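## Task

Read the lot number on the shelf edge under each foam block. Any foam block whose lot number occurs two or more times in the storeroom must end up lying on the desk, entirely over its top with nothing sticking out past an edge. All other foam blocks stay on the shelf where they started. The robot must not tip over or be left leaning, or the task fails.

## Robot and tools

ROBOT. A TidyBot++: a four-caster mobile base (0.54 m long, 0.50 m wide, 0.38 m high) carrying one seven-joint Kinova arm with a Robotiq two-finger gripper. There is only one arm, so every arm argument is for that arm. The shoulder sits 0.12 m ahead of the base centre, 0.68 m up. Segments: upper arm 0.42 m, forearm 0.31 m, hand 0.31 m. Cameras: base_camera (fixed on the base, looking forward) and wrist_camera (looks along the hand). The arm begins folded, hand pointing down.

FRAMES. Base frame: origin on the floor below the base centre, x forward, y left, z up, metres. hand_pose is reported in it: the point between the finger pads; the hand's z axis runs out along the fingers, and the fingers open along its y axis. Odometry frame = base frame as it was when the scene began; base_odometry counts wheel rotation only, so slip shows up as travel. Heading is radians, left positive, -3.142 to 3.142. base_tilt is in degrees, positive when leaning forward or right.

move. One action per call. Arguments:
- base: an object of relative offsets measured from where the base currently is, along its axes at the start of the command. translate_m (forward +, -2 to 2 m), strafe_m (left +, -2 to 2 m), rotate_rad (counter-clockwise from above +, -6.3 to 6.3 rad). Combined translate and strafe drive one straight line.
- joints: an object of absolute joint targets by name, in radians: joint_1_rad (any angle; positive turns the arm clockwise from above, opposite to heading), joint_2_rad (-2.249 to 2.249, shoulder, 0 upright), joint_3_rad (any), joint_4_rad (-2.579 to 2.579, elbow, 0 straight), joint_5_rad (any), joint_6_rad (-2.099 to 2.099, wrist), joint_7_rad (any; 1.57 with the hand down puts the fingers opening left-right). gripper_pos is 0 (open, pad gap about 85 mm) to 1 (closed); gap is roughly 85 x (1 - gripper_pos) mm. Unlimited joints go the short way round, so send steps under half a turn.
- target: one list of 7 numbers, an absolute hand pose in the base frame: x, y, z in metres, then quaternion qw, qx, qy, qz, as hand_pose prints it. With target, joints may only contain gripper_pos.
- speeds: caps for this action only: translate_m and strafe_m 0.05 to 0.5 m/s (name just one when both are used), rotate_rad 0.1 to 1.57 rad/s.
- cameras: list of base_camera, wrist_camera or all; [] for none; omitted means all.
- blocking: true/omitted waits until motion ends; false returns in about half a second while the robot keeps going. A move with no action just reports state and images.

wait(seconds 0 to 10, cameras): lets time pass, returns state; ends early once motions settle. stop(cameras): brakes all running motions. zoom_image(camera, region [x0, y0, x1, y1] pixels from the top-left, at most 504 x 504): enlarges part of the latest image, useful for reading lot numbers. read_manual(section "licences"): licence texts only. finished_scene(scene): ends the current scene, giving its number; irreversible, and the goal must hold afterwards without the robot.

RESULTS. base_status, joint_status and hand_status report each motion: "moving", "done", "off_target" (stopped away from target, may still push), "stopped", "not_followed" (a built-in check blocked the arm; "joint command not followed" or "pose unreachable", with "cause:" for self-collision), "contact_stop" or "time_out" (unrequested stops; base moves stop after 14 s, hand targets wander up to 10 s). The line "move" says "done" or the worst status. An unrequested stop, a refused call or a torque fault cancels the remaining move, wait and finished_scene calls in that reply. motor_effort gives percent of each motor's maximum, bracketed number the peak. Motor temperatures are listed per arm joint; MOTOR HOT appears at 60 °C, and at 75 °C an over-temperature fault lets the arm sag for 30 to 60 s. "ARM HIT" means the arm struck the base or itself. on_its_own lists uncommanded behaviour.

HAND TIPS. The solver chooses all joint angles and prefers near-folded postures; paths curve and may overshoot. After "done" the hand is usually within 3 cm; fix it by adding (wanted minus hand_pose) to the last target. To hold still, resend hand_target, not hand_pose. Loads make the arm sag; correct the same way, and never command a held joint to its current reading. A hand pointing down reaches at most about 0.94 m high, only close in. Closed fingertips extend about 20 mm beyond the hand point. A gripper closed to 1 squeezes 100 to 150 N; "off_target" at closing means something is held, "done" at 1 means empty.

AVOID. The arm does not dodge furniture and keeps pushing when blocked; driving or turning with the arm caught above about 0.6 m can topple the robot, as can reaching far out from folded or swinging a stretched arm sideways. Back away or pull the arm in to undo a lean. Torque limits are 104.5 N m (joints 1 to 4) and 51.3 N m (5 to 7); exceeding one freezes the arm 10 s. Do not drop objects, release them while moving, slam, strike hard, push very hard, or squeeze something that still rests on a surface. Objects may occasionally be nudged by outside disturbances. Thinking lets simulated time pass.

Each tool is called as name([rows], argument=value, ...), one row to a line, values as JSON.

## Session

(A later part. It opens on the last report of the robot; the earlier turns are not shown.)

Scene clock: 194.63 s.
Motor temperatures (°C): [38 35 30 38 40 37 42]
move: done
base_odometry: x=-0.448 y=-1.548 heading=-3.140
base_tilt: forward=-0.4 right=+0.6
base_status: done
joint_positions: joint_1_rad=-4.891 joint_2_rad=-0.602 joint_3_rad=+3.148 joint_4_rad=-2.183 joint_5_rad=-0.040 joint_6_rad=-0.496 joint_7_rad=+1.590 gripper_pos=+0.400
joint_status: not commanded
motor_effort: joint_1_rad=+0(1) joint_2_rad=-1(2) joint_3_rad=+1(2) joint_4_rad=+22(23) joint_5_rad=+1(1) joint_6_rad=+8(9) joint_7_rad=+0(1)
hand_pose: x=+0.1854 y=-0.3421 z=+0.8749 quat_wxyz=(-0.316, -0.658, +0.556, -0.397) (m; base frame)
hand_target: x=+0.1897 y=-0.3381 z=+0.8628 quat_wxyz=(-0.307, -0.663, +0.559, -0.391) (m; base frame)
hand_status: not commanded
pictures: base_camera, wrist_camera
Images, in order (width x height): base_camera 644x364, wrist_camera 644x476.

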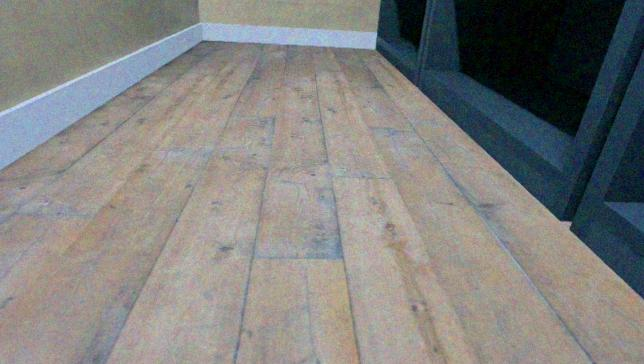

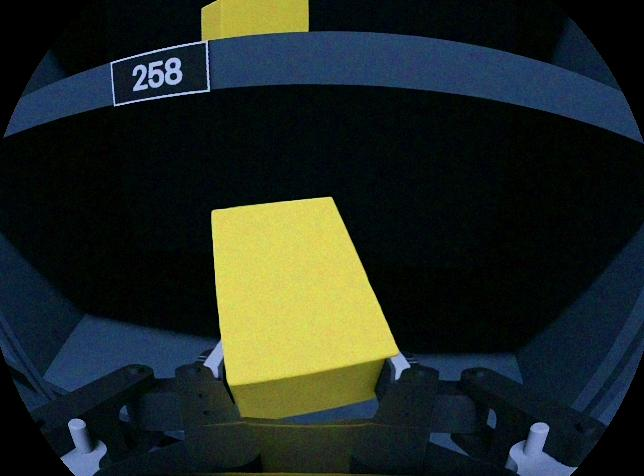

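move(base={"strafe_m":0.12}, joints={"joint_6_rad":-1.0}, cameras=[])

move(joints={"joint_1_rad":-5.3}, base={"translate_m":0.1})

Scene clock: 196.20 s.
Motor temperatures (°C): [38 35 30 38 40 37 42]
move: done
base_odometry: x=-0.447 y=-1.668 heading=-3.140
base_tilt: forward=-0.4 right=+0.6
base_status: done
joint_positions: joint_1_rad=-4.891 joint_2_rad=-0.605 joint_3_rad=+3.148 joint_4_rad=-2.184 joint_5_rad=-0.040 joint_6_rad=-0.958 joint_7_rad=+1.590 gripper_pos=+0.400
joint_status: all done
motor_effort: joint_1_rad=-1(1) joint_2_rad=+1(4) joint_3_rad=+1(1) joint_4_rad=+21(22) joint_5_rad=+0(1) joint_6_rad=+5(8) joint_7_rad=+0(1)
hand_pose: x=+0.1734 y=-0.2463 z=+0.7694 quat_wxyz=(-0.178, -0.732, +0.612, -0.239) (m; base frame)
hand_target: x=+0.1726 y=-0.2312 z=+0.7533 quat_wxyz=(-0.160, -0.739, +0.618, -0.215) (m; base frame)
hand_status: not commanded
pictures: none
No camera images: "cameras" was empty.

Scene clock: 197.73 s.
Motor temperatures (°C): [38 35 30 38 40 37 42]
move: done
base_odometry: x=-0.547 y=-1.668 heading=-3.140
base_tilt: forward=-0.3 right=+0.6
base_status: done
joint_positions: joint_1_rad=-5.281 joint_2_rad=-0.605 joint_3_rad=+3.147 joint_4_rad=-2.184 joint_5_rad=-0.040 joint_6_rad=-0.958 joint_7_rad=+1.590 gripper_pos=+0.400
joint_status: all done
motor_effort: joint_1_rad=+0(2) joint_2_rad=+1(2) joint_3_rad=+1(2) joint_4_rad=+20(21) joint_5_rad=+0(1) joint_6_rad=+6(6) joint_7_rad=-1(1)
hand_pose: x=+0.2634 y=-0.2068 z=+0.7694 quat_wxyz=(-0.128, -0.838, +0.458, -0.269) (m; base frame)
hand_target: x=+0.2584 y=-0.1920 z=+0.7533 quat_wxyz=(-0.114, -0.847, +0.458, -0.243) (m; base frame)
hand_status: not commanded
pictures: base_camera, wrist_camera
Images, in order (width x height): base_camera 644x364, wrist_camera 644x476.

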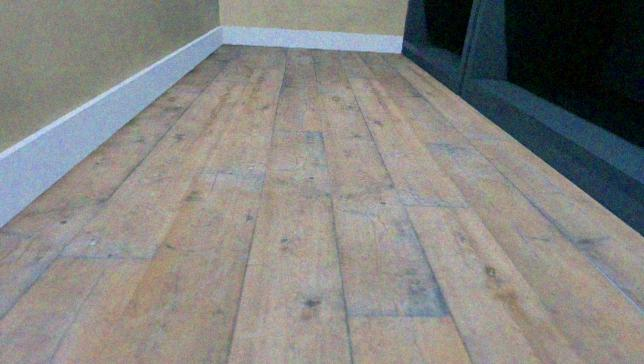

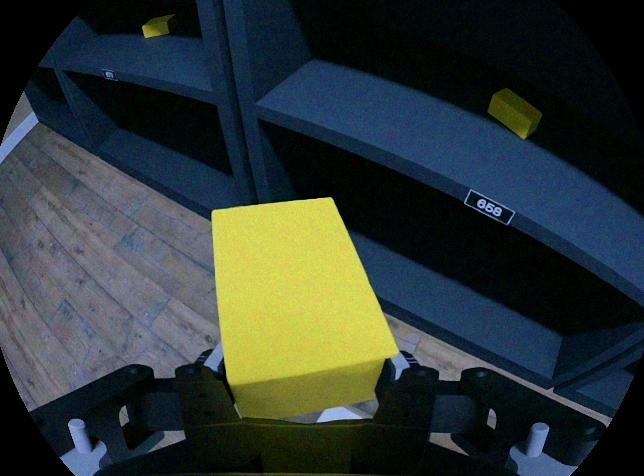

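move(joints={"joint_1_rad":-6.0,"joint_2_rad":-0.6,"joint_4_rad":-2.4,"joint_6_rad":-0.7}, cameras=[])

move(base={"translate_m":-1.9})

Scene clock: 200.03 s.
Motor temperatures (°C): [38 35 30 38 40 37 42]
move: done
base_odometry: x=-0.547 y=-1.668 heading=-3.140
base_tilt: forward=-0.4 right=+0.6
base_status: not commanded
joint_positions: joint_1_rad=-5.981 joint_2_rad=-0.605 joint_3_rad=+3.147 joint_4_rad=-2.369 joint_5_rad=-0.040 joint_6_rad=-0.757 joint_7_rad=+1.590 gripper_pos=+0.400
joint_status: all done
motor_effort: joint_1_rad=+0(2) joint_2_rad=+2(3) joint_3_rad=+1(1) joint_4_rad=+20(21) joint_5_rad=+0(1) joint_6_rad=+5(7) joint_7_rad=+0(1)
hand_pose: x=+0.3605 y=-0.0661 z=+0.7145 quat_wxyz=(-0.031, -0.941, +0.146, -0.304) (m; base frame)
hand_target: x=+0.3659 y=-0.0638 z=+0.7084 quat_wxyz=(-0.032, -0.938, +0.141, -0.314) (m; base frame)
hand_status: not commanded
pictures: none
No camera images: "cameras" was empty.

Scene clock: 205.30 s.
Motor temperatures (°C): [38 35 30 38 40 37 42]
move: done
base_odometry: x=+1.353 y=-1.665 heading=-3.140
base_tilt: forward=-0.4 right=+0.6
base_status: done
joint_positions: joint_1_rad=-5.982 joint_2_rad=-0.601 joint_3_rad=+3.146 joint_4_rad=-2.372 joint_5_rad=-0.040 joint_6_rad=-0.750 joint_7_rad=+1.590 gripper_pos=+0.400
joint_status: not commanded
motor_effort: joint_1_rad=+0(1) joint_2_rad=+1(4) joint_3_rad=+1(2) joint_4_rad=+20(21) joint_5_rad=+0(1) joint_6_rad=+6(7) joint_7_rad=+0(1)
hand_pose: x=+0.3615 y=-0.0661 z=+0.7133 quat_wxyz=(-0.031, -0.941, +0.145, -0.304) (m; base frame)
hand_target: x=+0.3659 y=-0.0638 z=+0.7084 quat_wxyz=(-0.032, -0.938, +0.141, -0.314) (m; base frame)
hand_status: not commanded
pictures: base_camera, wrist_camera
Images, in order (width x height): base_camera 644x364, wrist_camera 644x476.

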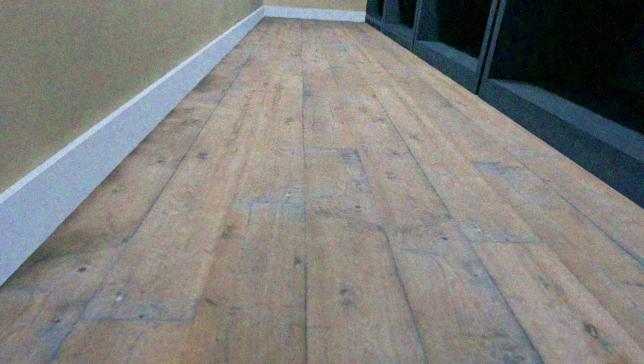

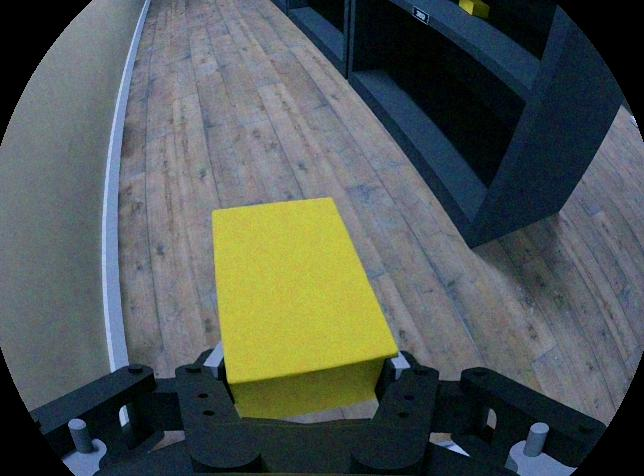

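move(base={"translate_m":-0.1}, joints={"joint_1_rad":-4.75})

move(base={"strafe_m":-1.95})

Scene clock: 208.30 s.
Motor temperatures (°C): [38 35 30 38 40 37 42]
move: time_out
base_odometry: x=+1.422 y=-1.665 heading=-3.141
base_tilt: forward=-0.4 right=+0.6
base_status: translate_m time_out (by the wheels' count: -0.069 of -0.100)
joint_positions: joint_1_rad=-4.768 joint_2_rad=-0.606 joint_3_rad=+3.142 joint_4_rad=-2.383 joint_5_rad=-0.039 joint_6_rad=-0.744 joint_7_rad=+1.590 gripper_pos=+0.400
joint_status: all done
motor_effort: joint_1_rad=-1(3) joint_2_rad=+2(19) joint_3_rad=+1(8) joint_4_rad=+20(26) joint_5_rad=+0(4) joint_6_rad=+5(8) joint_7_rad=+0(1)
hand_pose: x=+0.1421 y=-0.2482 z=+0.7102 quat_wxyz=(-0.200, -0.691, +0.655, -0.232) (m; base frame)
hand_target: x=+0.1363 y=-0.2544 z=+0.7084 quat_wxyz=(-0.210, -0.678, +0.664, -0.236) (m; base frame)
hand_status: not commanded
pictures: base_camera, wrist_camera
Images, in order (width x height): base_camera 644x364, wrist_camera 644x476.

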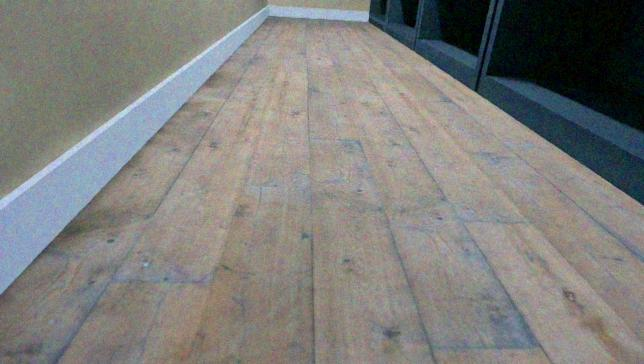

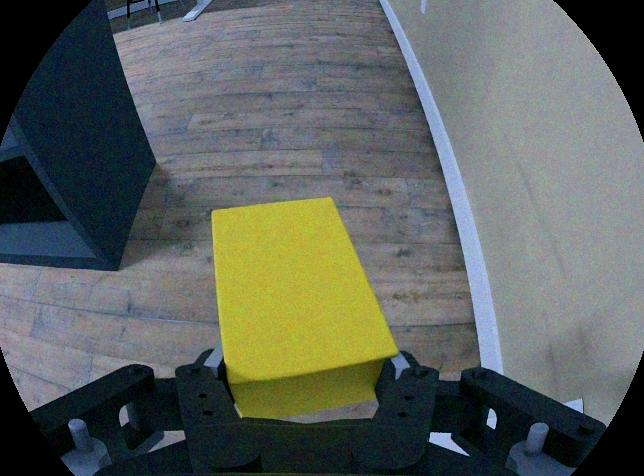

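not run: a stop that you did not command came earlier in this reply.

move(base={"translate_m":0.07}, cameras=[])

move(base={"strafe_m":-1.95})

Scene clock: 209.50 s.
Motor temperatures (°C): [38 35 30 38 40 37 42]
move: done
base_odometry: x=+1.352 y=-1.665 heading=-3.141
base_tilt: forward=-0.4 right=+0.6
base_status: done
joint_positions: joint_1_rad=-4.767 joint_2_rad=-0.606 joint_3_rad=+3.142 joint_4_rad=-2.383 joint_5_rad=-0.039 joint_6_rad=-0.744 joint_7_rad=+1.590 gripper_pos=+0.400
joint_status: not commanded
motor_effort: joint_1_rad=+0(1) joint_2_rad=+2(2) joint_3_rad=+1(2) joint_4_rad=+20(21) joint_5_rad=+0(1) joint_6_rad=+5(6) joint_7_rad=+0(1)
hand_pose: x=+0.1421 y=-0.2482 z=+0.7102 quat_wxyz=(-0.200, -0.691, +0.655, -0.232) (m; base frame)
hand_target: x=+0.1363 y=-0.2544 z=+0.7084 quat_wxyz=(-0.210, -0.678, +0.664, -0.236) (m; base frame)
hand_status: not commanded
pictures: none
No camera images: "cameras" was empty.

Scene clock: 214.77 s.
Motor temperatures (°C): [38 35 30 38 40 37 42]
move: done
base_odometry: x=+1.350 y=+0.285 heading=-3.141
base_tilt: forward=-0.3 right=+0.6
base_status: done
joint_positions: joint_1_rad=-4.767 joint_2_rad=-0.605 joint_3_rad=+3.142 joint_4_rad=-2.383 joint_5_rad=-0.039 joint_6_rad=-0.744 joint_7_rad=+1.590 gripper_pos=+0.400
joint_status: not commanded
motor_effort: joint_1_rad=+0(1) joint_2_rad=+1(3) joint_3_rad=+1(1) joint_4_rad=+20(22) joint_5_rad=+0(1) joint_6_rad=+6(6) joint_7_rad=+0(1)
hand_pose: x=+0.1421 y=-0.2482 z=+0.7098 quat_wxyz=(-0.199, -0.691, +0.655, -0.231) (m; base frame)
hand_target: x=+0.1363 y=-0.2544 z=+0.7084 quat_wxyz=(-0.210, -0.678, +0.664, -0.236) (m; base frame)
hand_status: not commanded
pictures: base_camera, wrist_camera
Images, in order (width x height): base_camera 644x364, wrist_camera 644x476.

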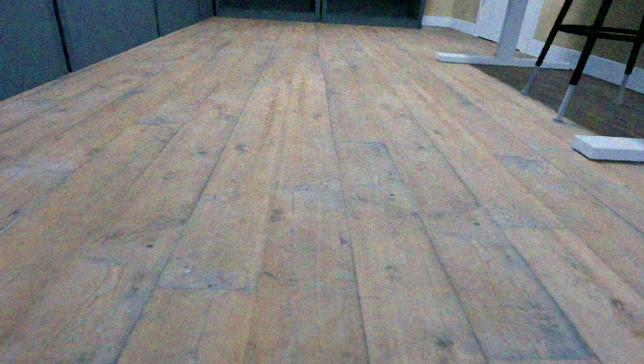

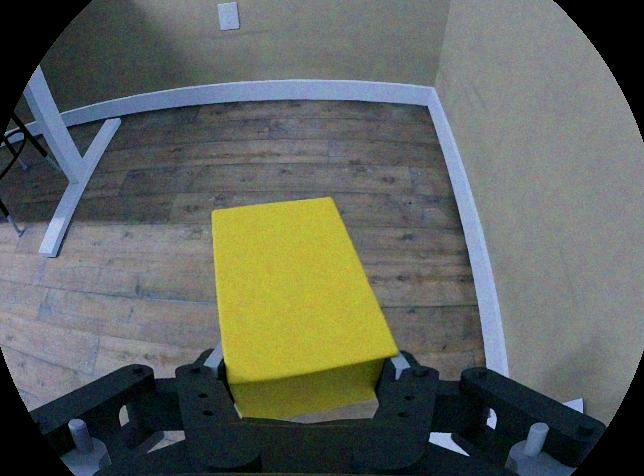

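move(base={"translate_m":0.95}, joints={"joint_1_rad":-4.712,"joint_2_rad":-0.6,"joint_4_rad":-1.9,"joint_6_rad":-0.9})

Scene clock: 218.23 s.
Motor temperatures (°C): [38 35 30 38 40 37 42]
move: done
base_odometry: x=+0.400 y=+0.284 heading=+3.141
base_tilt: forward=-0.3 right=+0.6
base_status: done
joint_positions: joint_1_rad=-4.731 joint_2_rad=-0.605 joint_3_rad=+3.142 joint_4_rad=-1.914 joint_5_rad=-0.039 joint_6_rad=-0.852 joint_7_rad=+1.590 gripper_pos=+0.400
joint_status: all done
motor_effort: joint_1_rad=+0(2) joint_2_rad=+1(2) joint_3_rad=+1(3) joint_4_rad=+21(23) joint_5_rad=+1(1) joint_6_rad=+7(8) joint_7_rad=+0(1)
hand_pose: x=+0.1353 y=-0.3227 z=+0.9359 quat_wxyz=(-0.319, -0.632, +0.615, -0.346) (m; base frame)
hand_target: x=+0.1282 y=-0.3170 z=+0.9301 quat_wxyz=(-0.310, -0.628, +0.632, -0.331) (m; base frame)
hand_status: not commanded
pictures: base_camera, wrist_camera
Images, in order (width x height): base_camera 644x364, wrist_camera 644x476.

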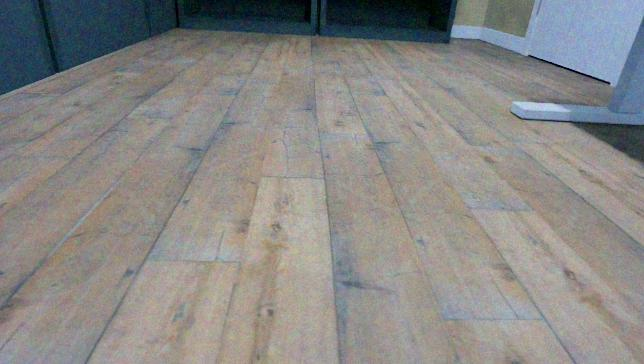

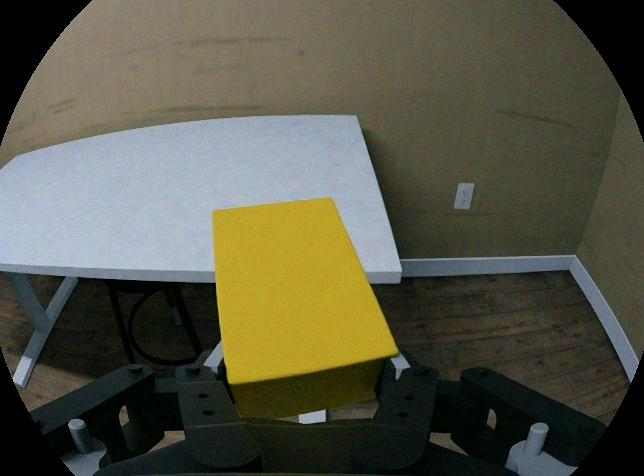

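move(base={"translate_m":0.35,"strafe_m":-0.2}, cameras=[])

move(joints={"joint_1_rad":-4.712,"joint_2_rad":0.2,"joint_4_rad":-1.4,"joint_6_rad":-0.74})

Scene clock: 221.77 s.
Motor temperatures (°C): [38 35 30 38 40 37 42]
move: done
base_odometry: x=+0.050 y=+0.484 heading=-3.141
base_tilt: forward=-0.3 right=+0.6
base_status: done
joint_positions: joint_1_rad=-4.730 joint_2_rad=-0.603 joint_3_rad=+3.141 joint_4_rad=-1.914 joint_5_rad=-0.039 joint_6_rad=-0.854 joint_7_rad=+1.590 gripper_pos=+0.400
joint_status: not commanded
motor_effort: joint_1_rad=-1(1) joint_2_rad=+0(3) joint_3_rad=+1(3) joint_4_rad=+21(22) joint_5_rad=+0(1) joint_6_rad=+8(8) joint_7_rad=+0(1)
hand_pose: x=+0.1356 y=-0.3230 z=+0.9350 quat_wxyz=(-0.318, -0.633, +0.616, -0.345) (m; base frame)
hand_target: x=+0.1282 y=-0.3170 z=+0.9301 quat_wxyz=(-0.310, -0.628, +0.632, -0.331) (m; base frame)
hand_status: not commanded
pictures: none
No camera images: "cameras" was empty.

Scene clock: 223.83 s.
Motor temperatures (°C): [38 35 30 38 40 37 42]
move: done
base_odometry: x=+0.050 y=+0.484 heading=-3.141
base_tilt: forward=-0.3 right=+0.6
base_status: not commanded
joint_positions: joint_1_rad=-4.730 joint_2_rad=+0.182 joint_3_rad=+3.141 joint_4_rad=-1.417 joint_5_rad=-0.039 joint_6_rad=-0.795 joint_7_rad=+1.590 gripper_pos=+0.400
joint_status: all done
motor_effort: joint_1_rad=-1(3) joint_2_rad=-27(29) joint_3_rad=+0(1) joint_4_rad=+21(22) joint_5_rad=+0(1) joint_6_rad=+6(9) joint_7_rad=+0(1)
hand_pose: x=+0.1403 y=-0.6015 z=+0.8585 quat_wxyz=(-0.245, -0.665, +0.651, -0.271) (m; base frame)
hand_target: x=+0.1273 y=-0.6215 z=+0.8686 quat_wxyz=(-0.266, -0.647, +0.655, -0.286) (m; base frame)
hand_status: not commanded
pictures: base_camera, wrist_camera
Images, in order (width x height): base_camera 644x364, wrist_camera 644x476.

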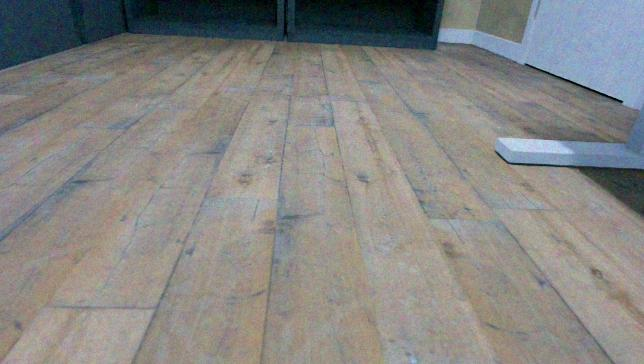

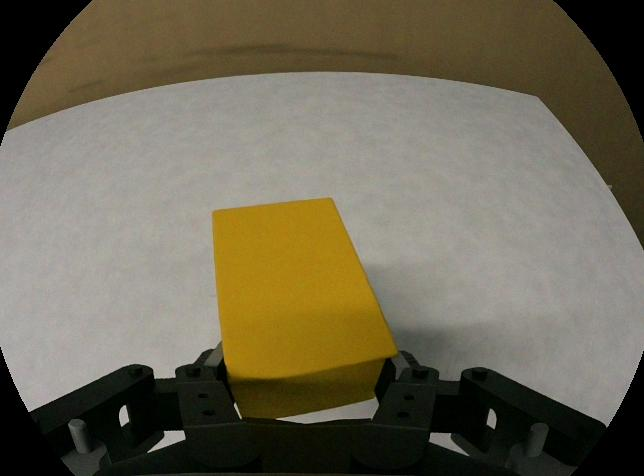

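move(joints={"joint_2_rad":0.24,"joint_4_rad":-1.565,"joint_6_rad":-0.52}, cameras=["wrist_camera"])

move(joints={"joint_2_rad":0.265,"joint_4_rad":-1.58,"joint_6_rad":-0.51}, cameras=["wrist_camera"])

Scene clock: 225.53 s.
Motor temperatures (°C): [38 35 30 38 40 37 42]
move: done
base_odometry: x=+0.050 y=+0.484 heading=-3.141
base_tilt: forward=-0.3 right=+0.6
base_status: not commanded
joint_positions: joint_1_rad=-4.730 joint_2_rad=+0.222 joint_3_rad=+3.141 joint_4_rad=-1.541 joint_5_rad=-0.039 joint_6_rad=-0.577 joint_7_rad=+1.590 gripper_pos=+0.400
joint_status: all done
motor_effort: joint_1_rad=+0(1) joint_2_rad=-28(30) joint_3_rad=+0(0) joint_4_rad=+21(23) joint_5_rad=+0(1) joint_6_rad=+6(8) joint_7_rad=+0(0)
hand_pose: x=+0.1386 y=-0.6245 z=+0.8158 quat_wxyz=(-0.264, -0.656, +0.646, -0.287) (m; base frame)
hand_target: x=+0.1257 y=-0.6327 z=+0.8045 quat_wxyz=(-0.272, -0.643, +0.655, -0.290) (m; base frame)
hand_status: not commanded
pictures: wrist_camera
Images, in order (width x height): wrist_camera 644x476.

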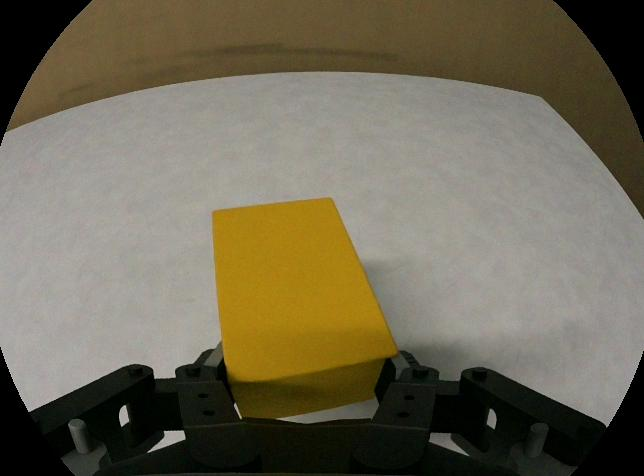

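Scene clock: 226.27 s.
Motor temperatures (°C): [38 35 30 38 40 37 42]
move: done
base_odometry: x=+0.050 y=+0.484 heading=-3.141
base_tilt: forward=-0.3 right=+0.6
base_status: not commanded
joint_positions: joint_1_rad=-4.730 joint_2_rad=+0.242 joint_3_rad=+3.141 joint_4_rad=-1.552 joint_5_rad=-0.039 joint_6_rad=-0.564 joint_7_rad=+1.590 gripper_pos=+0.400
joint_status: all done
motor_effort: joint_1_rad=-1(1) joint_2_rad=-29(30) joint_3_rad=+0(0) joint_4_rad=+20(22) joint_5_rad=+1(1) joint_6_rad=+6(7) joint_7_rad=+0(1)
hand_pose: x=+0.1385 y=-0.6270 z=+0.8003 quat_wxyz=(-0.259, -0.658, +0.649, -0.281) (m; base frame)
hand_target: x=+0.1256 y=-0.6332 z=+0.7830 quat_wxyz=(-0.262, -0.647, +0.660, -0.280) (m; base frame)
hand_status: not commanded
pictures: wrist_camera
Images, in order (width x height): wrist_camera 644x476.

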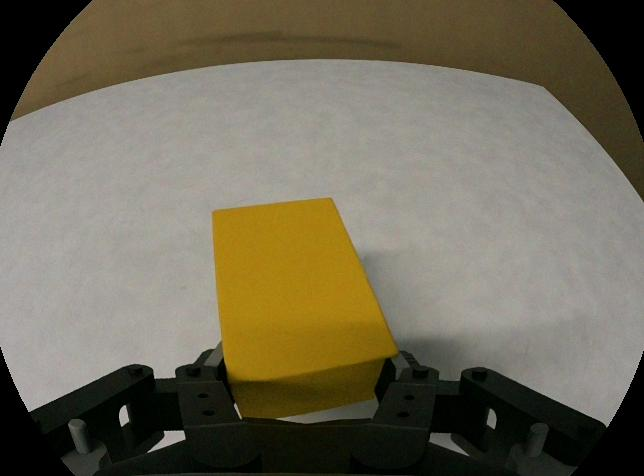

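move(joints={"joint_2_rad":0.285,"joint_4_rad":-1.59,"joint_6_rad":-0.51}, cameras=[])

move(joints={"joint_2_rad":0.30,"joint_4_rad":-1.60,"joint_6_rad":-0.51}, cameras=["wrist_camera"])

move(joints={"joint_2_rad":0.315,"joint_4_rad":-1.61,"joint_6_rad":-0.51}, cameras=["wrist_camera"])

Scene clock: 227.20 s.
Motor temperatures (°C): [38 35 30 38 40 37 42]
move: done
base_odometry: x=+0.050 y=+0.484 heading=-3.141
base_tilt: forward=-0.3 right=+0.6
base_status: not commanded
joint_positions: joint_1_rad=-4.730 joint_2_rad=+0.261 joint_3_rad=+3.141 joint_4_rad=-1.561 joint_5_rad=-0.039 joint_6_rad=-0.563 joint_7_rad=+1.590 gripper_pos=+0.400
joint_status: all done
motor_effort: joint_1_rad=-1(1) joint_2_rad=-30(30) joint_3_rad=+0(0) joint_4_rad=+20(21) joint_5_rad=+0(1) joint_6_rad=+6(7) joint_7_rad=+0(1)
hand_pose: x=+0.1385 y=-0.6264 z=+0.7839 quat_wxyz=(-0.250, -0.661, +0.653, -0.272) (m; base frame)
hand_target: x=+0.1256 y=-0.6319 z=+0.7652 quat_wxyz=(-0.253, -0.650, +0.664, -0.270) (m; base frame)
hand_status: not commanded
pictures: none
No camera images: "cameras" was empty.

Scene clock: 227.90 s.
Motor temperatures (°C): [38 35 30 38 40 37 42]
move: done
base_odometry: x=+0.050 y=+0.484 heading=-3.141
base_tilt: forward=-0.3 right=+0.6
base_status: not commanded
joint_positions: joint_1_rad=-4.730 joint_2_rad=+0.275 joint_3_rad=+3.141 joint_4_rad=-1.571 joint_5_rad=-0.039 joint_6_rad=-0.563 joint_7_rad=+1.590 gripper_pos=+0.400
joint_status: all done
motor_effort: joint_1_rad=+0(1) joint_2_rad=-29(30) joint_3_rad=+0(0) joint_4_rad=+20(22) joint_5_rad=+1(1) joint_6_rad=+6(7) joint_7_rad=+0(1)
hand_pose: x=+0.1385 y=-0.6247 z=+0.7702 quat_wxyz=(-0.242, -0.664, +0.656, -0.264) (m; base frame)
hand_target: x=+0.1256 y=-0.6298 z=+0.7506 quat_wxyz=(-0.244, -0.654, +0.667, -0.261) (m; base frame)
hand_status: not commanded
pictures: wrist_camera
Images, in order (width x height): wrist_camera 644x476.

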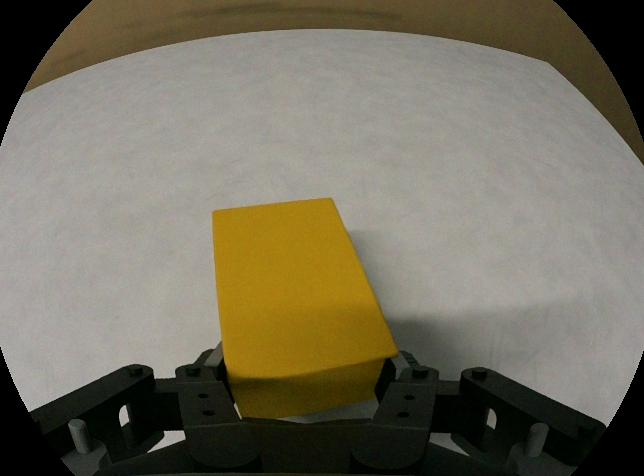

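Scene clock: 228.50 s.
Motor temperatures (°C): [38 35 30 38 40 37 42]
move: done
base_odometry: x=+0.050 y=+0.484 heading=-3.141
base_tilt: forward=-0.4 right=+0.6
base_status: not commanded
joint_positions: joint_1_rad=-4.730 joint_2_rad=+0.283 joint_3_rad=+3.141 joint_4_rad=-1.578 joint_5_rad=-0.039 joint_6_rad=-0.560 joint_7_rad=+1.590 gripper_pos=+0.400
joint_status: all done
motor_effort: joint_1_rad=+0(1) joint_2_rad=-26(29) joint_3_rad=+1(1) joint_4_rad=+18(20) joint_5_rad=+1(1) joint_6_rad=+6(7) joint_7_rad=+0(0)
hand_pose: x=+0.1384 y=-0.6238 z=+0.7621 quat_wxyz=(-0.238, -0.666, +0.657, -0.260) (m; base frame)
hand_target: x=+0.1256 y=-0.6273 z=+0.7362 quat_wxyz=(-0.236, -0.657, +0.670, -0.253) (m; base frame)
hand_status: not commanded
pictures: wrist_camera
Images, in order (width x height): wrist_camera 644x476.

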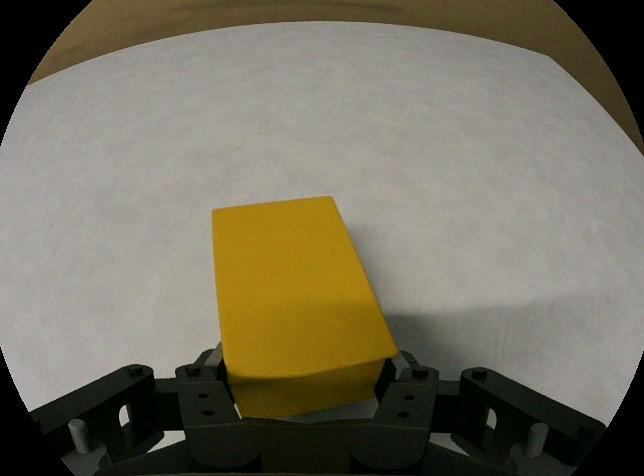

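move(joints={"joint_2_rad":0.322,"joint_4_rad":-1.615}, cameras=[])

move(joints={"gripper_pos":0.3}, cameras=[])

move(joints={"gripper_pos":0}, cameras=["wrist_camera"])

move(joints={"joint_2_rad":0.1,"joint_4_rad":-1.5,"joint_6_rad":-0.7}, cameras=["wrist_camera"])

Scene clock: 229.13 s.
Motor temperatures (°C): [38 35 30 38 40 37 42]
move: off_target
base_odometry: x=+0.050 y=+0.484 heading=-3.141
base_tilt: forward=-0.3 right=+0.6
base_status: not commanded
joint_positions: joint_1_rad=-4.730 joint_2_rad=+0.283 joint_3_rad=+3.141 joint_4_rad=-1.580 joint_5_rad=-0.039 joint_6_rad=-0.558 joint_7_rad=+1.590 gripper_pos=+0.400
joint_status: joint_2_rad off_target (ended at +0.283, target +0.322); the others done
motor_effort: joint_1_rad=+0(1) joint_2_rad=-26(26) joint_3_rad=+1(1) joint_4_rad=+19(19) joint_5_rad=+1(1) joint_6_rad=+6(7) joint_7_rad=+0(1)
hand_pose: x=+0.1384 y=-0.6238 z=+0.7617 quat_wxyz=(-0.238, -0.666, +0.657, -0.260) (m; base frame)
hand_target: x=+0.1256 y=-0.6259 z=+0.7293 quat_wxyz=(-0.232, -0.658, +0.672, -0.249) (m; base frame)
hand_status: not commanded
pictures: none
No camera images: "cameras" was empty.

Scene clock: 230.00 s.
Motor temperatures (°C): [38 35 30 38 40 37 42]
move: done
base_odometry: x=+0.050 y=+0.484 heading=-3.141
base_tilt: forward=-0.3 right=+0.6
base_status: not commanded
joint_positions: joint_1_rad=-4.730 joint_2_rad=+0.290 joint_3_rad=+3.141 joint_4_rad=-1.583 joint_5_rad=-0.039 joint_6_rad=-0.557 joint_7_rad=+1.590 gripper_pos=+0.300
joint_status: all done
motor_effort: joint_1_rad=+0(1) joint_2_rad=-27(29) joint_3_rad=+1(1) joint_4_rad=+19(20) joint_5_rad=+1(1) joint_6_rad=+6(6) joint_7_rad=-1(1)
hand_pose: x=+0.1384 y=-0.6236 z=+0.7560 quat_wxyz=(-0.235, -0.667, +0.659, -0.257) (m; base frame)
hand_target: x=+0.1256 y=-0.6259 z=+0.7293 quat_wxyz=(-0.232, -0.658, +0.672, -0.249) (m; base frame)
hand_status: not commanded
pictures: none
No camera images: "cameras" was empty.

Scene clock: 230.70 s.
Motor temperatures (°C): [38 35 30 38 40 37 42]
move: done
base_odometry: x=+0.050 y=+0.484 heading=-3.141
base_tilt: forward=-0.3 right=+0.6
base_status: not commanded
joint_positions: joint_1_rad=-4.730 joint_2_rad=+0.295 joint_3_rad=+3.141 joint_4_rad=-1.585 joint_5_rad=-0.039 joint_6_rad=-0.557 joint_7_rad=+1.590 gripper_pos=+0.000
joint_status: all done
motor_effort: joint_1_rad=+0(1) joint_2_rad=-29(30) joint_3_rad=+0(1) joint_4_rad=+21(21) joint_5_rad=+0(1) joint_6_rad=+6(7) joint_7_rad=+0(1)
hand_pose: x=+0.1379 y=-0.6232 z=+0.7515 quat_wxyz=(-0.233, -0.667, +0.660, -0.255) (m; base frame)
hand_target: x=+0.1256 y=-0.6259 z=+0.7293 quat_wxyz=(-0.232, -0.658, +0.672, -0.249) (m; base frame)
hand_status: not commanded
pictures: wrist_camera
Images, in order (width x height): wrist_camera 644x476.

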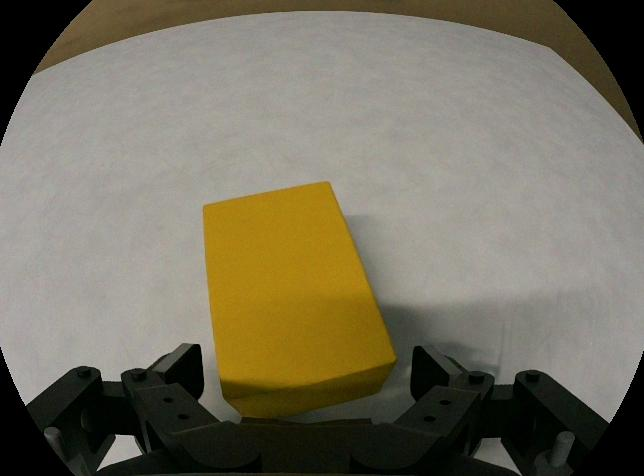

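Scene clock: 232.20 s.
Motor temperatures (°C): [38 35 30 38 40 37 42]
move: done
base_odometry: x=+0.050 y=+0.484 heading=-3.141
base_tilt: forward=-0.3 right=+0.6
base_status: not commanded
joint_positions: joint_1_rad=-4.730 joint_2_rad=+0.086 joint_3_rad=+3.141 joint_4_rad=-1.504 joint_5_rad=-0.039 joint_6_rad=-0.651 joint_7_rad=+1.590 gripper_pos=+0.000
joint_status: all done
motor_effort: joint_1_rad=-1(1) joint_2_rad=-25(33) joint_3_rad=+0(0) joint_4_rad=+22(23) joint_5_rad=+1(1) joint_6_rad=+7(7) joint_7_rad=+0(1)
hand_pose: x=+0.1383 y=-0.5942 z=+0.9016 quat_wxyz=(-0.295, -0.642, +0.631, -0.320) (m; base frame)
hand_target: x=+0.1270 y=-0.5883 z=+0.8840 quat_wxyz=(-0.279, -0.641, +0.650, -0.299) (m; base frame)
hand_status: not commanded
pictures: wrist_camera
Images, in order (width x height): wrist_camera 644x476.

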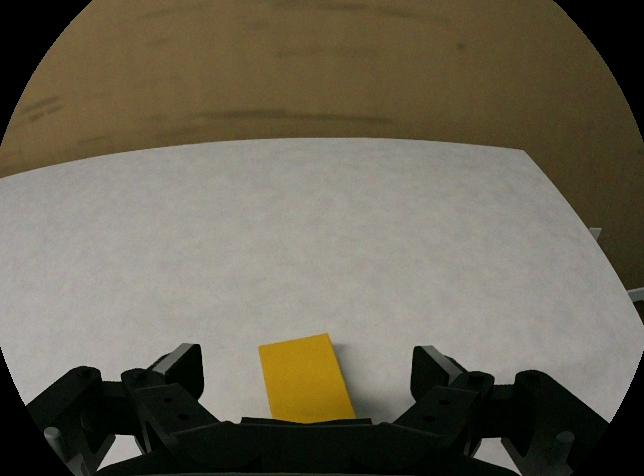

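move(base={"strafe_m":0.25}, joints={"joint_2_rad":-0.6,"joint_4_rad":-1.9,"joint_6_rad":-0.4}, cameras=["wrist_camera"])

move(base={"translate_m":1.6}, joints={"joint_1_rad":-6.283})

Scene clock: 236.27 s.
Motor temperatures (°C): [38 35 30 38 40 37 42]
move: done
base_odometry: x=+0.050 y=+0.234 heading=-3.141
base_tilt: forward=-0.3 right=+0.6
base_status: done
joint_positions: joint_1_rad=-4.728 joint_2_rad=-0.588 joint_3_rad=+3.141 joint_4_rad=-1.868 joint_5_rad=-0.039 joint_6_rad=-0.458 joint_7_rad=+1.590 gripper_pos=+0.000
joint_status: all done
motor_effort: joint_1_rad=+0(1) joint_2_rad=-1(28) joint_3_rad=+1(1) joint_4_rad=+22(23) joint_5_rad=+0(1) joint_6_rad=+9(10) joint_7_rad=+0(1)
hand_pose: x=+0.1319 y=-0.3746 z=+1.0702 quat_wxyz=(-0.444, -0.544, +0.536, -0.468) (m; base frame)
hand_target: x=+0.1247 y=-0.3740 z=+1.0731 quat_wxyz=(-0.457, -0.527, +0.536, -0.476) (m; base frame)
hand_status: not commanded
pictures: wrist_camera
Images, in order (width x height): wrist_camera 644x476.

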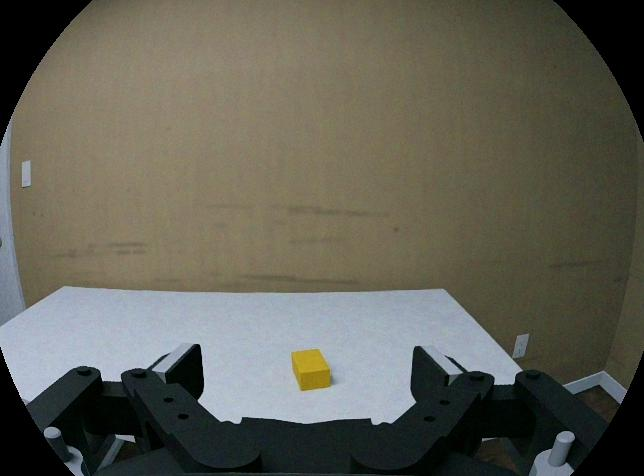

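Scene clock: 240.87 s.
Motor temperatures (°C): [38 35 30 38 40 37 42]
move: done
base_odometry: x=-1.550 y=+0.233 heading=-3.141
base_tilt: forward=-0.3 right=+0.6
base_status: done
joint_positions: joint_1_rad=-6.264 joint_2_rad=-0.590 joint_3_rad=+3.142 joint_4_rad=-1.870 joint_5_rad=-0.039 joint_6_rad=-0.454 joint_7_rad=+1.590 gripper_pos=+0.000
joint_status: all done
motor_effort: joint_1_rad=-1(2) joint_2_rad=+0(4) joint_3_rad=+1(2) joint_4_rad=+22(23) joint_5_rad=+1(1) joint_6_rad=+9(9) joint_7_rad=+0(1)
hand_pose: x=+0.4933 y=-0.0004 z=+1.0713 quat_wxyz=(+0.006, -0.762, +0.008, -0.647) (m; base frame)
hand_target: x=+0.4930 y=+0.0058 z=+1.0731 quat_wxyz=(+0.014, -0.751, +0.006, -0.660) (m; base frame)
hand_status: not commanded
pictures: base_camera, wrist_camera
Images, in order (width x height): base_camera 644x364, wrist_camera 644x476.

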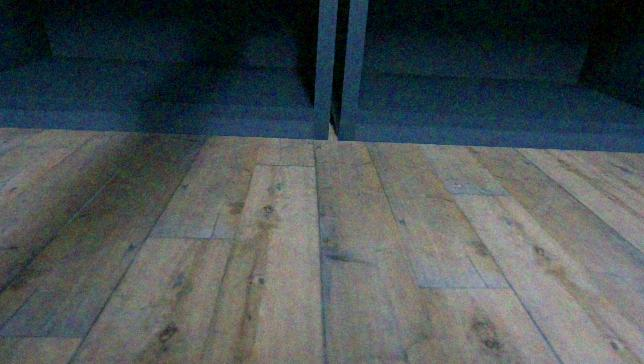

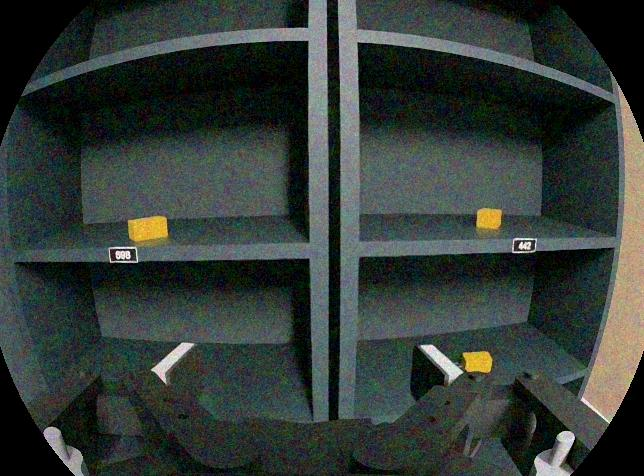

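move(base={"strafe_m":0.40,"translate_m":0.35})

Scene clock: 243.23 s.
Motor temperatures (°C): [38 35 30 37 40 37 42]
move: done
base_odometry: x=-1.900 y=-0.167 heading=-3.141
base_tilt: forward=-0.4 right=+0.6
base_status: done
joint_positions: joint_1_rad=-6.266 joint_2_rad=-0.593 joint_3_rad=+3.140 joint_4_rad=-1.870 joint_5_rad=-0.039 joint_6_rad=-0.453 joint_7_rad=+1.590 gripper_pos=+0.000
joint_status: not commanded
motor_effort: joint_1_rad=+0(1) joint_2_rad=+0(5) joint_3_rad=+1(4) joint_4_rad=+23(23) joint_5_rad=+0(1) joint_6_rad=+9(9) joint_7_rad=+0(1)
hand_pose: x=+0.4922 y=+0.0010 z=+1.0723 quat_wxyz=(+0.006, -0.761, +0.006, -0.649) (m; base frame)
hand_target: x=+0.4930 y=+0.0058 z=+1.0731 quat_wxyz=(+0.014, -0.751, +0.006, -0.660) (m; base frame)
hand_status: not commanded
pictures: base_camera, wrist_camera
Images, in order (width x height): base_camera 644x364, wrist_camera 644x476.

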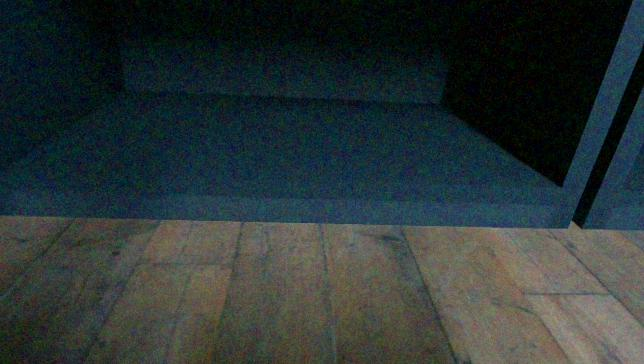

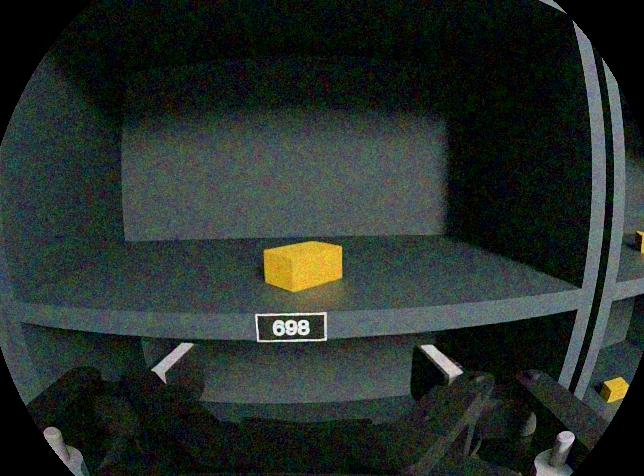

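move(base={"strafe_m":0.115,"translate_m":0.05}, speeds={"strafe_m":0.2}, joints={"joint_1_rad":-6.283,"joint_2_rad":-0.1,"joint_4_rad":-1.2,"joint_5_rad":0.4,"joint_6_rad":-1.0})

Scene clock: 246.50 s.
Motor temperatures (°C): [38 35 30 38 40 37 42]
move: done
base_odometry: x=-1.950 y=-0.282 heading=-3.141
base_tilt: forward=-0.3 right=+0.6
base_status: done
joint_positions: joint_1_rad=-6.267 joint_2_rad=-0.120 joint_3_rad=+3.140 joint_4_rad=-1.216 joint_5_rad=+0.331 joint_6_rad=-0.950 joint_7_rad=+1.590 gripper_pos=+0.000
joint_status: all done
motor_effort: joint_1_rad=-1(1) joint_2_rad=-15(16) joint_3_rad=+0(3) joint_4_rad=+20(24) joint_5_rad=+3(3) joint_6_rad=+8(10) joint_7_rad=+0(0)
hand_pose: x=+0.6176 y=-0.0881 z=+1.1131 quat_wxyz=(-0.173, -0.842, -0.014, -0.511) (m; base frame)
hand_target: x=+0.6167 y=-0.0999 z=+1.1042 quat_wxyz=(-0.198, -0.850, -0.010, -0.488) (m; base frame)
hand_status: not commanded
pictures: base_camera, wrist_camera
Images, in order (width x height): base_camera 644x364, wrist_camera 644x476.

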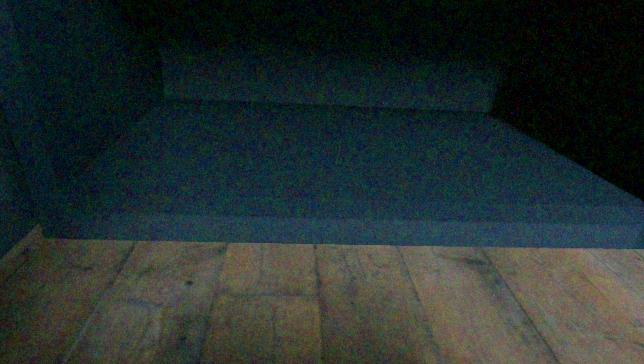

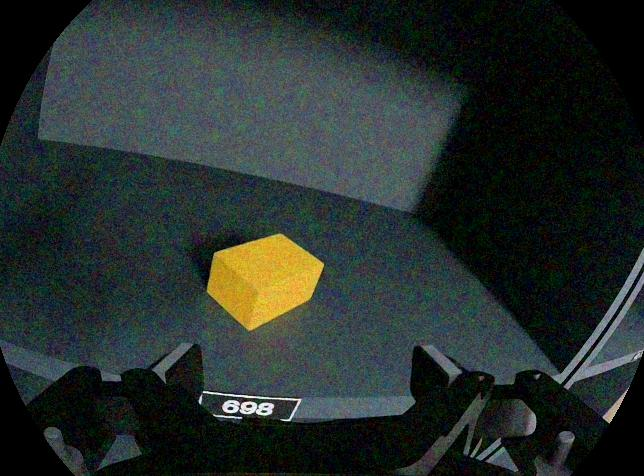

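move(base={"strafe_m":-0.145}, joints={"joint_2_rad":0.05,"joint_4_rad":-1.01,"joint_5_rad":-0.04,"joint_6_rad":-1.28,"gripper_pos":1}, cameras=[])

move(base={"translate_m":0.1}, speeds={"translate_m":0.15}, cameras=["wrist_camera"])

Scene clock: 248.47 s.
Motor temperatures (°C): [38 35 30 38 40 37 42]
move: done
base_odometry: x=-1.950 y=-0.137 heading=-3.141
base_tilt: forward=-0.3 right=+0.6
base_status: done
joint_positions: joint_1_rad=-6.272 joint_2_rad=+0.037 joint_3_rad=+3.140 joint_4_rad=-1.026 joint_5_rad=+0.030 joint_6_rad=-1.229 joint_7_rad=+1.590 gripper_pos=+0.999
joint_status: all done
motor_effort: joint_1_rad=-1(2) joint_2_rad=-20(23) joint_3_rad=+0(2) joint_4_rad=+19(21) joint_5_rad=+1(4) joint_6_rad=+7(9) joint_7_rad=+0(1)
hand_pose: x=+0.6428 y=-0.0128 z=+1.0498 quat_wxyz=(-0.021, -0.911, -0.003, -0.412) (m; base frame)
hand_target: x=+0.6378 y=+0.0140 z=+1.0394 quat_wxyz=(+0.020, -0.921, -0.002, -0.390) (m; base frame)
hand_status: not commanded
pictures: none
No camera images: "cameras" was empty.

Scene clock: 249.83 s.
Motor temperatures (°C): [38 35 30 38 40 37 42]
move: done
base_odometry: x=-2.050 y=-0.137 heading=+3.142
base_tilt: forward=-0.3 right=+0.6
base_status: done
joint_positions: joint_1_rad=-6.272 joint_2_rad=+0.042 joint_3_rad=+3.140 joint_4_rad=-1.024 joint_5_rad=+0.029 joint_6_rad=-1.233 joint_7_rad=+1.590 gripper_pos=+0.999
joint_status: not commanded
motor_effort: joint_1_rad=+0(1) joint_2_rad=-21(23) joint_3_rad=+0(1) joint_4_rad=+19(20) joint_5_rad=+1(1) joint_6_rad=+7(8) joint_7_rad=+0(1)
hand_pose: x=+0.6438 y=-0.0124 z=+1.0474 quat_wxyz=(-0.020, -0.912, -0.003, -0.409) (m; base frame)
hand_target: x=+0.6378 y=+0.0140 z=+1.0394 quat_wxyz=(+0.020, -0.921, -0.002, -0.390) (m; base frame)
hand_status: not commanded
pictures: wrist_camera
Images, in order (width x height): wrist_camera 644x476.

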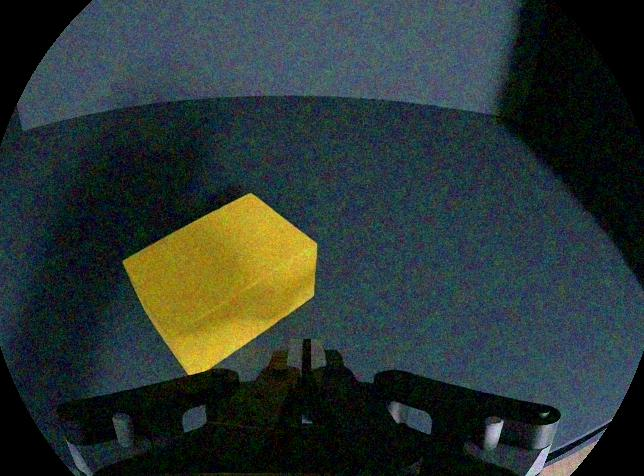

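move(base={"translate_m":0.095}, speeds={"translate_m":0.1}, cameras=["wrist_camera"])

Scene clock: 251.53 s.
Motor temperatures (°C): [38 35 30 38 40 37 42]
move: done
base_odometry: x=-2.146 y=-0.136 heading=+3.141
base_tilt: forward=-0.3 right=+0.6
base_status: done
joint_positions: joint_1_rad=-6.272 joint_2_rad=+0.043 joint_3_rad=+3.140 joint_4_rad=-1.023 joint_5_rad=+0.028 joint_6_rad=-1.235 joint_7_rad=+1.590 gripper_pos=+0.999
joint_status: not commanded
motor_effort: joint_1_rad=+0(2) joint_2_rad=-20(23) joint_3_rad=+0(1) joint_4_rad=+19(20) joint_5_rad=+1(1) joint_6_rad=+7(8) joint_7_rad=+0(0)
hand_pose: x=+0.6439 y=-0.0122 z=+1.0468 quat_wxyz=(-0.020, -0.913, -0.003, -0.408) (m; base frame)
hand_target: x=+0.6378 y=+0.0140 z=+1.0394 quat_wxyz=(+0.020, -0.921, -0.002, -0.390) (m; base frame)
hand_status: not commanded
pictures: wrist_camera
Images, in order (width x height): wrist_camera 644x476.

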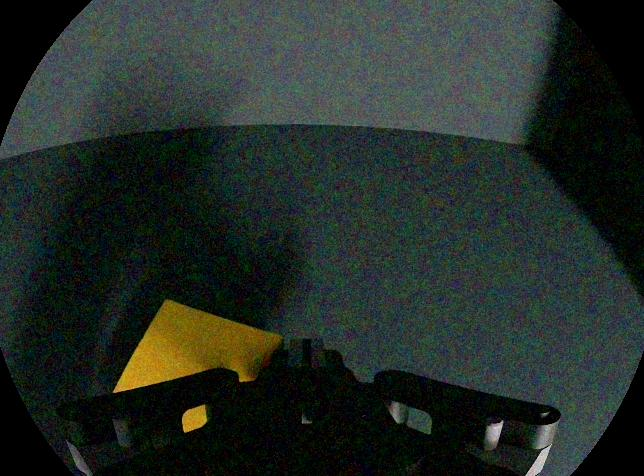

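move(base={"translate_m":-0.19}, speeds={"translate_m":0.25}, joints={"gripper_pos":0}, cameras=[])

move(base={"strafe_m":0.05}, cameras=["wrist_camera"])

Scene clock: 253.40 s.
Motor temperatures (°C): [38 35 30 38 40 37 42]
move: done
base_odometry: x=-1.956 y=-0.136 heading=+3.141
base_tilt: forward=-0.3 right=+0.6
base_status: done
joint_positions: joint_1_rad=-6.273 joint_2_rad=+0.037 joint_3_rad=+3.140 joint_4_rad=-1.022 joint_5_rad=+0.024 joint_6_rad=-1.237 joint_7_rad=+1.590 gripper_pos=+0.000
joint_status: all done
motor_effort: joint_1_rad=+0(2) joint_2_rad=-20(24) joint_3_rad=+0(2) joint_4_rad=+19(20) joint_5_rad=+1(2) joint_6_rad=+7(7) joint_7_rad=+0(1)
hand_pose: x=+0.6414 y=-0.0105 z=+1.0499 quat_wxyz=(-0.018, -0.912, -0.004, -0.410) (m; base frame)
hand_target: x=+0.6378 y=+0.0140 z=+1.0394 quat_wxyz=(+0.020, -0.921, -0.002, -0.390) (m; base frame)
hand_status: not commanded
pictures: none
No camera images: "cameras" was empty.

Scene clock: 254.43 s.
Motor temperatures (°C): [38 35 30 38 40 37 42]
move: done
base_odometry: x=-1.955 y=-0.186 heading=+3.141
base_tilt: forward=-0.3 right=+0.6
base_status: done
joint_positions: joint_1_rad=-6.278 joint_2_rad=+0.037 joint_3_rad=+3.140 joint_4_rad=-1.022 joint_5_rad=+0.021 joint_6_rad=-1.237 joint_7_rad=+1.590 gripper_pos=+0.000
joint_status: not commanded
motor_effort: joint_1_rad=-1(3) joint_2_rad=-20(21) joint_3_rad=+0(2) joint_4_rad=+19(20) joint_5_rad=+1(2) joint_6_rad=+6(7) joint_7_rad=+0(1)
hand_pose: x=+0.6415 y=-0.0068 z=+1.0499 quat_wxyz=(-0.015, -0.912, -0.006, -0.410) (m; base frame)
hand_target: x=+0.6378 y=+0.0140 z=+1.0394 quat_wxyz=(+0.020, -0.921, -0.002, -0.390) (m; base frame)
hand_status: not commanded
pictures: wrist_camera
Images, in order (width x height): wrist_camera 644x476.

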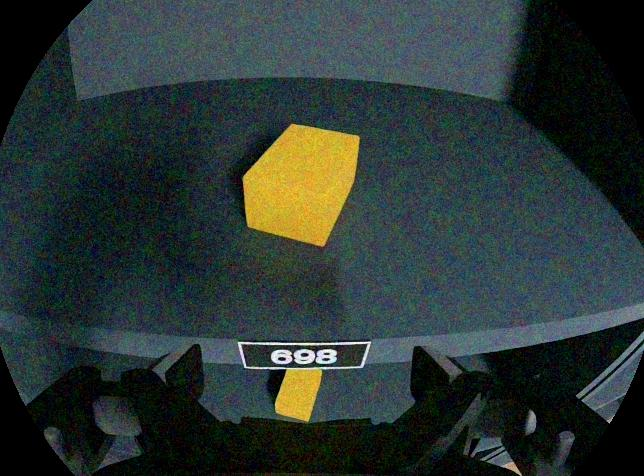

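move(base={"strafe_m":0.10,"translate_m":0.04}, speeds={"strafe_m":0.2}, joints={"joint_1_rad":-6.07,"joint_5_rad":0.18}, cameras=["wrist_camera"])

Scene clock: 256.03 s.
Motor temperatures (°C): [38 35 30 38 40 37 42]
move: done
base_odometry: x=-1.995 y=-0.286 heading=+3.142
base_tilt: forward=-0.3 right=+0.6
base_status: done
joint_positions: joint_1_rad=-6.090 joint_2_rad=+0.037 joint_3_rad=+3.140 joint_4_rad=-1.022 joint_5_rad=+0.113 joint_6_rad=-1.237 joint_7_rad=+1.590 gripper_pos=+0.000
joint_status: all done
motor_effort: joint_1_rad=-1(2) joint_2_rad=-20(21) joint_3_rad=+0(2) joint_4_rad=+19(20) joint_5_rad=+1(3) joint_6_rad=+6(7) joint_7_rad=-1(1)
hand_pose: x=+0.6249 y=-0.1308 z=+1.0516 quat_wxyz=(-0.099, -0.907, +0.083, -0.402) (m; base frame)
hand_target: x=+0.6131 y=-0.1594 z=+1.0434 quat_wxyz=(-0.130, -0.911, +0.107, -0.377) (m; base frame)
hand_status: not commanded
pictures: wrist_camera
Images, in order (width x height): wrist_camera 644x476.

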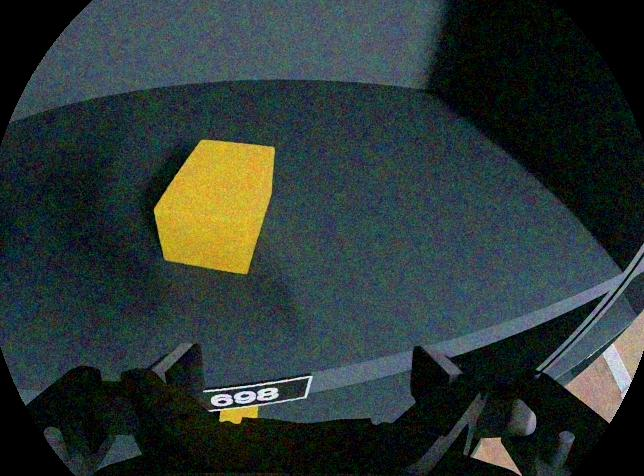

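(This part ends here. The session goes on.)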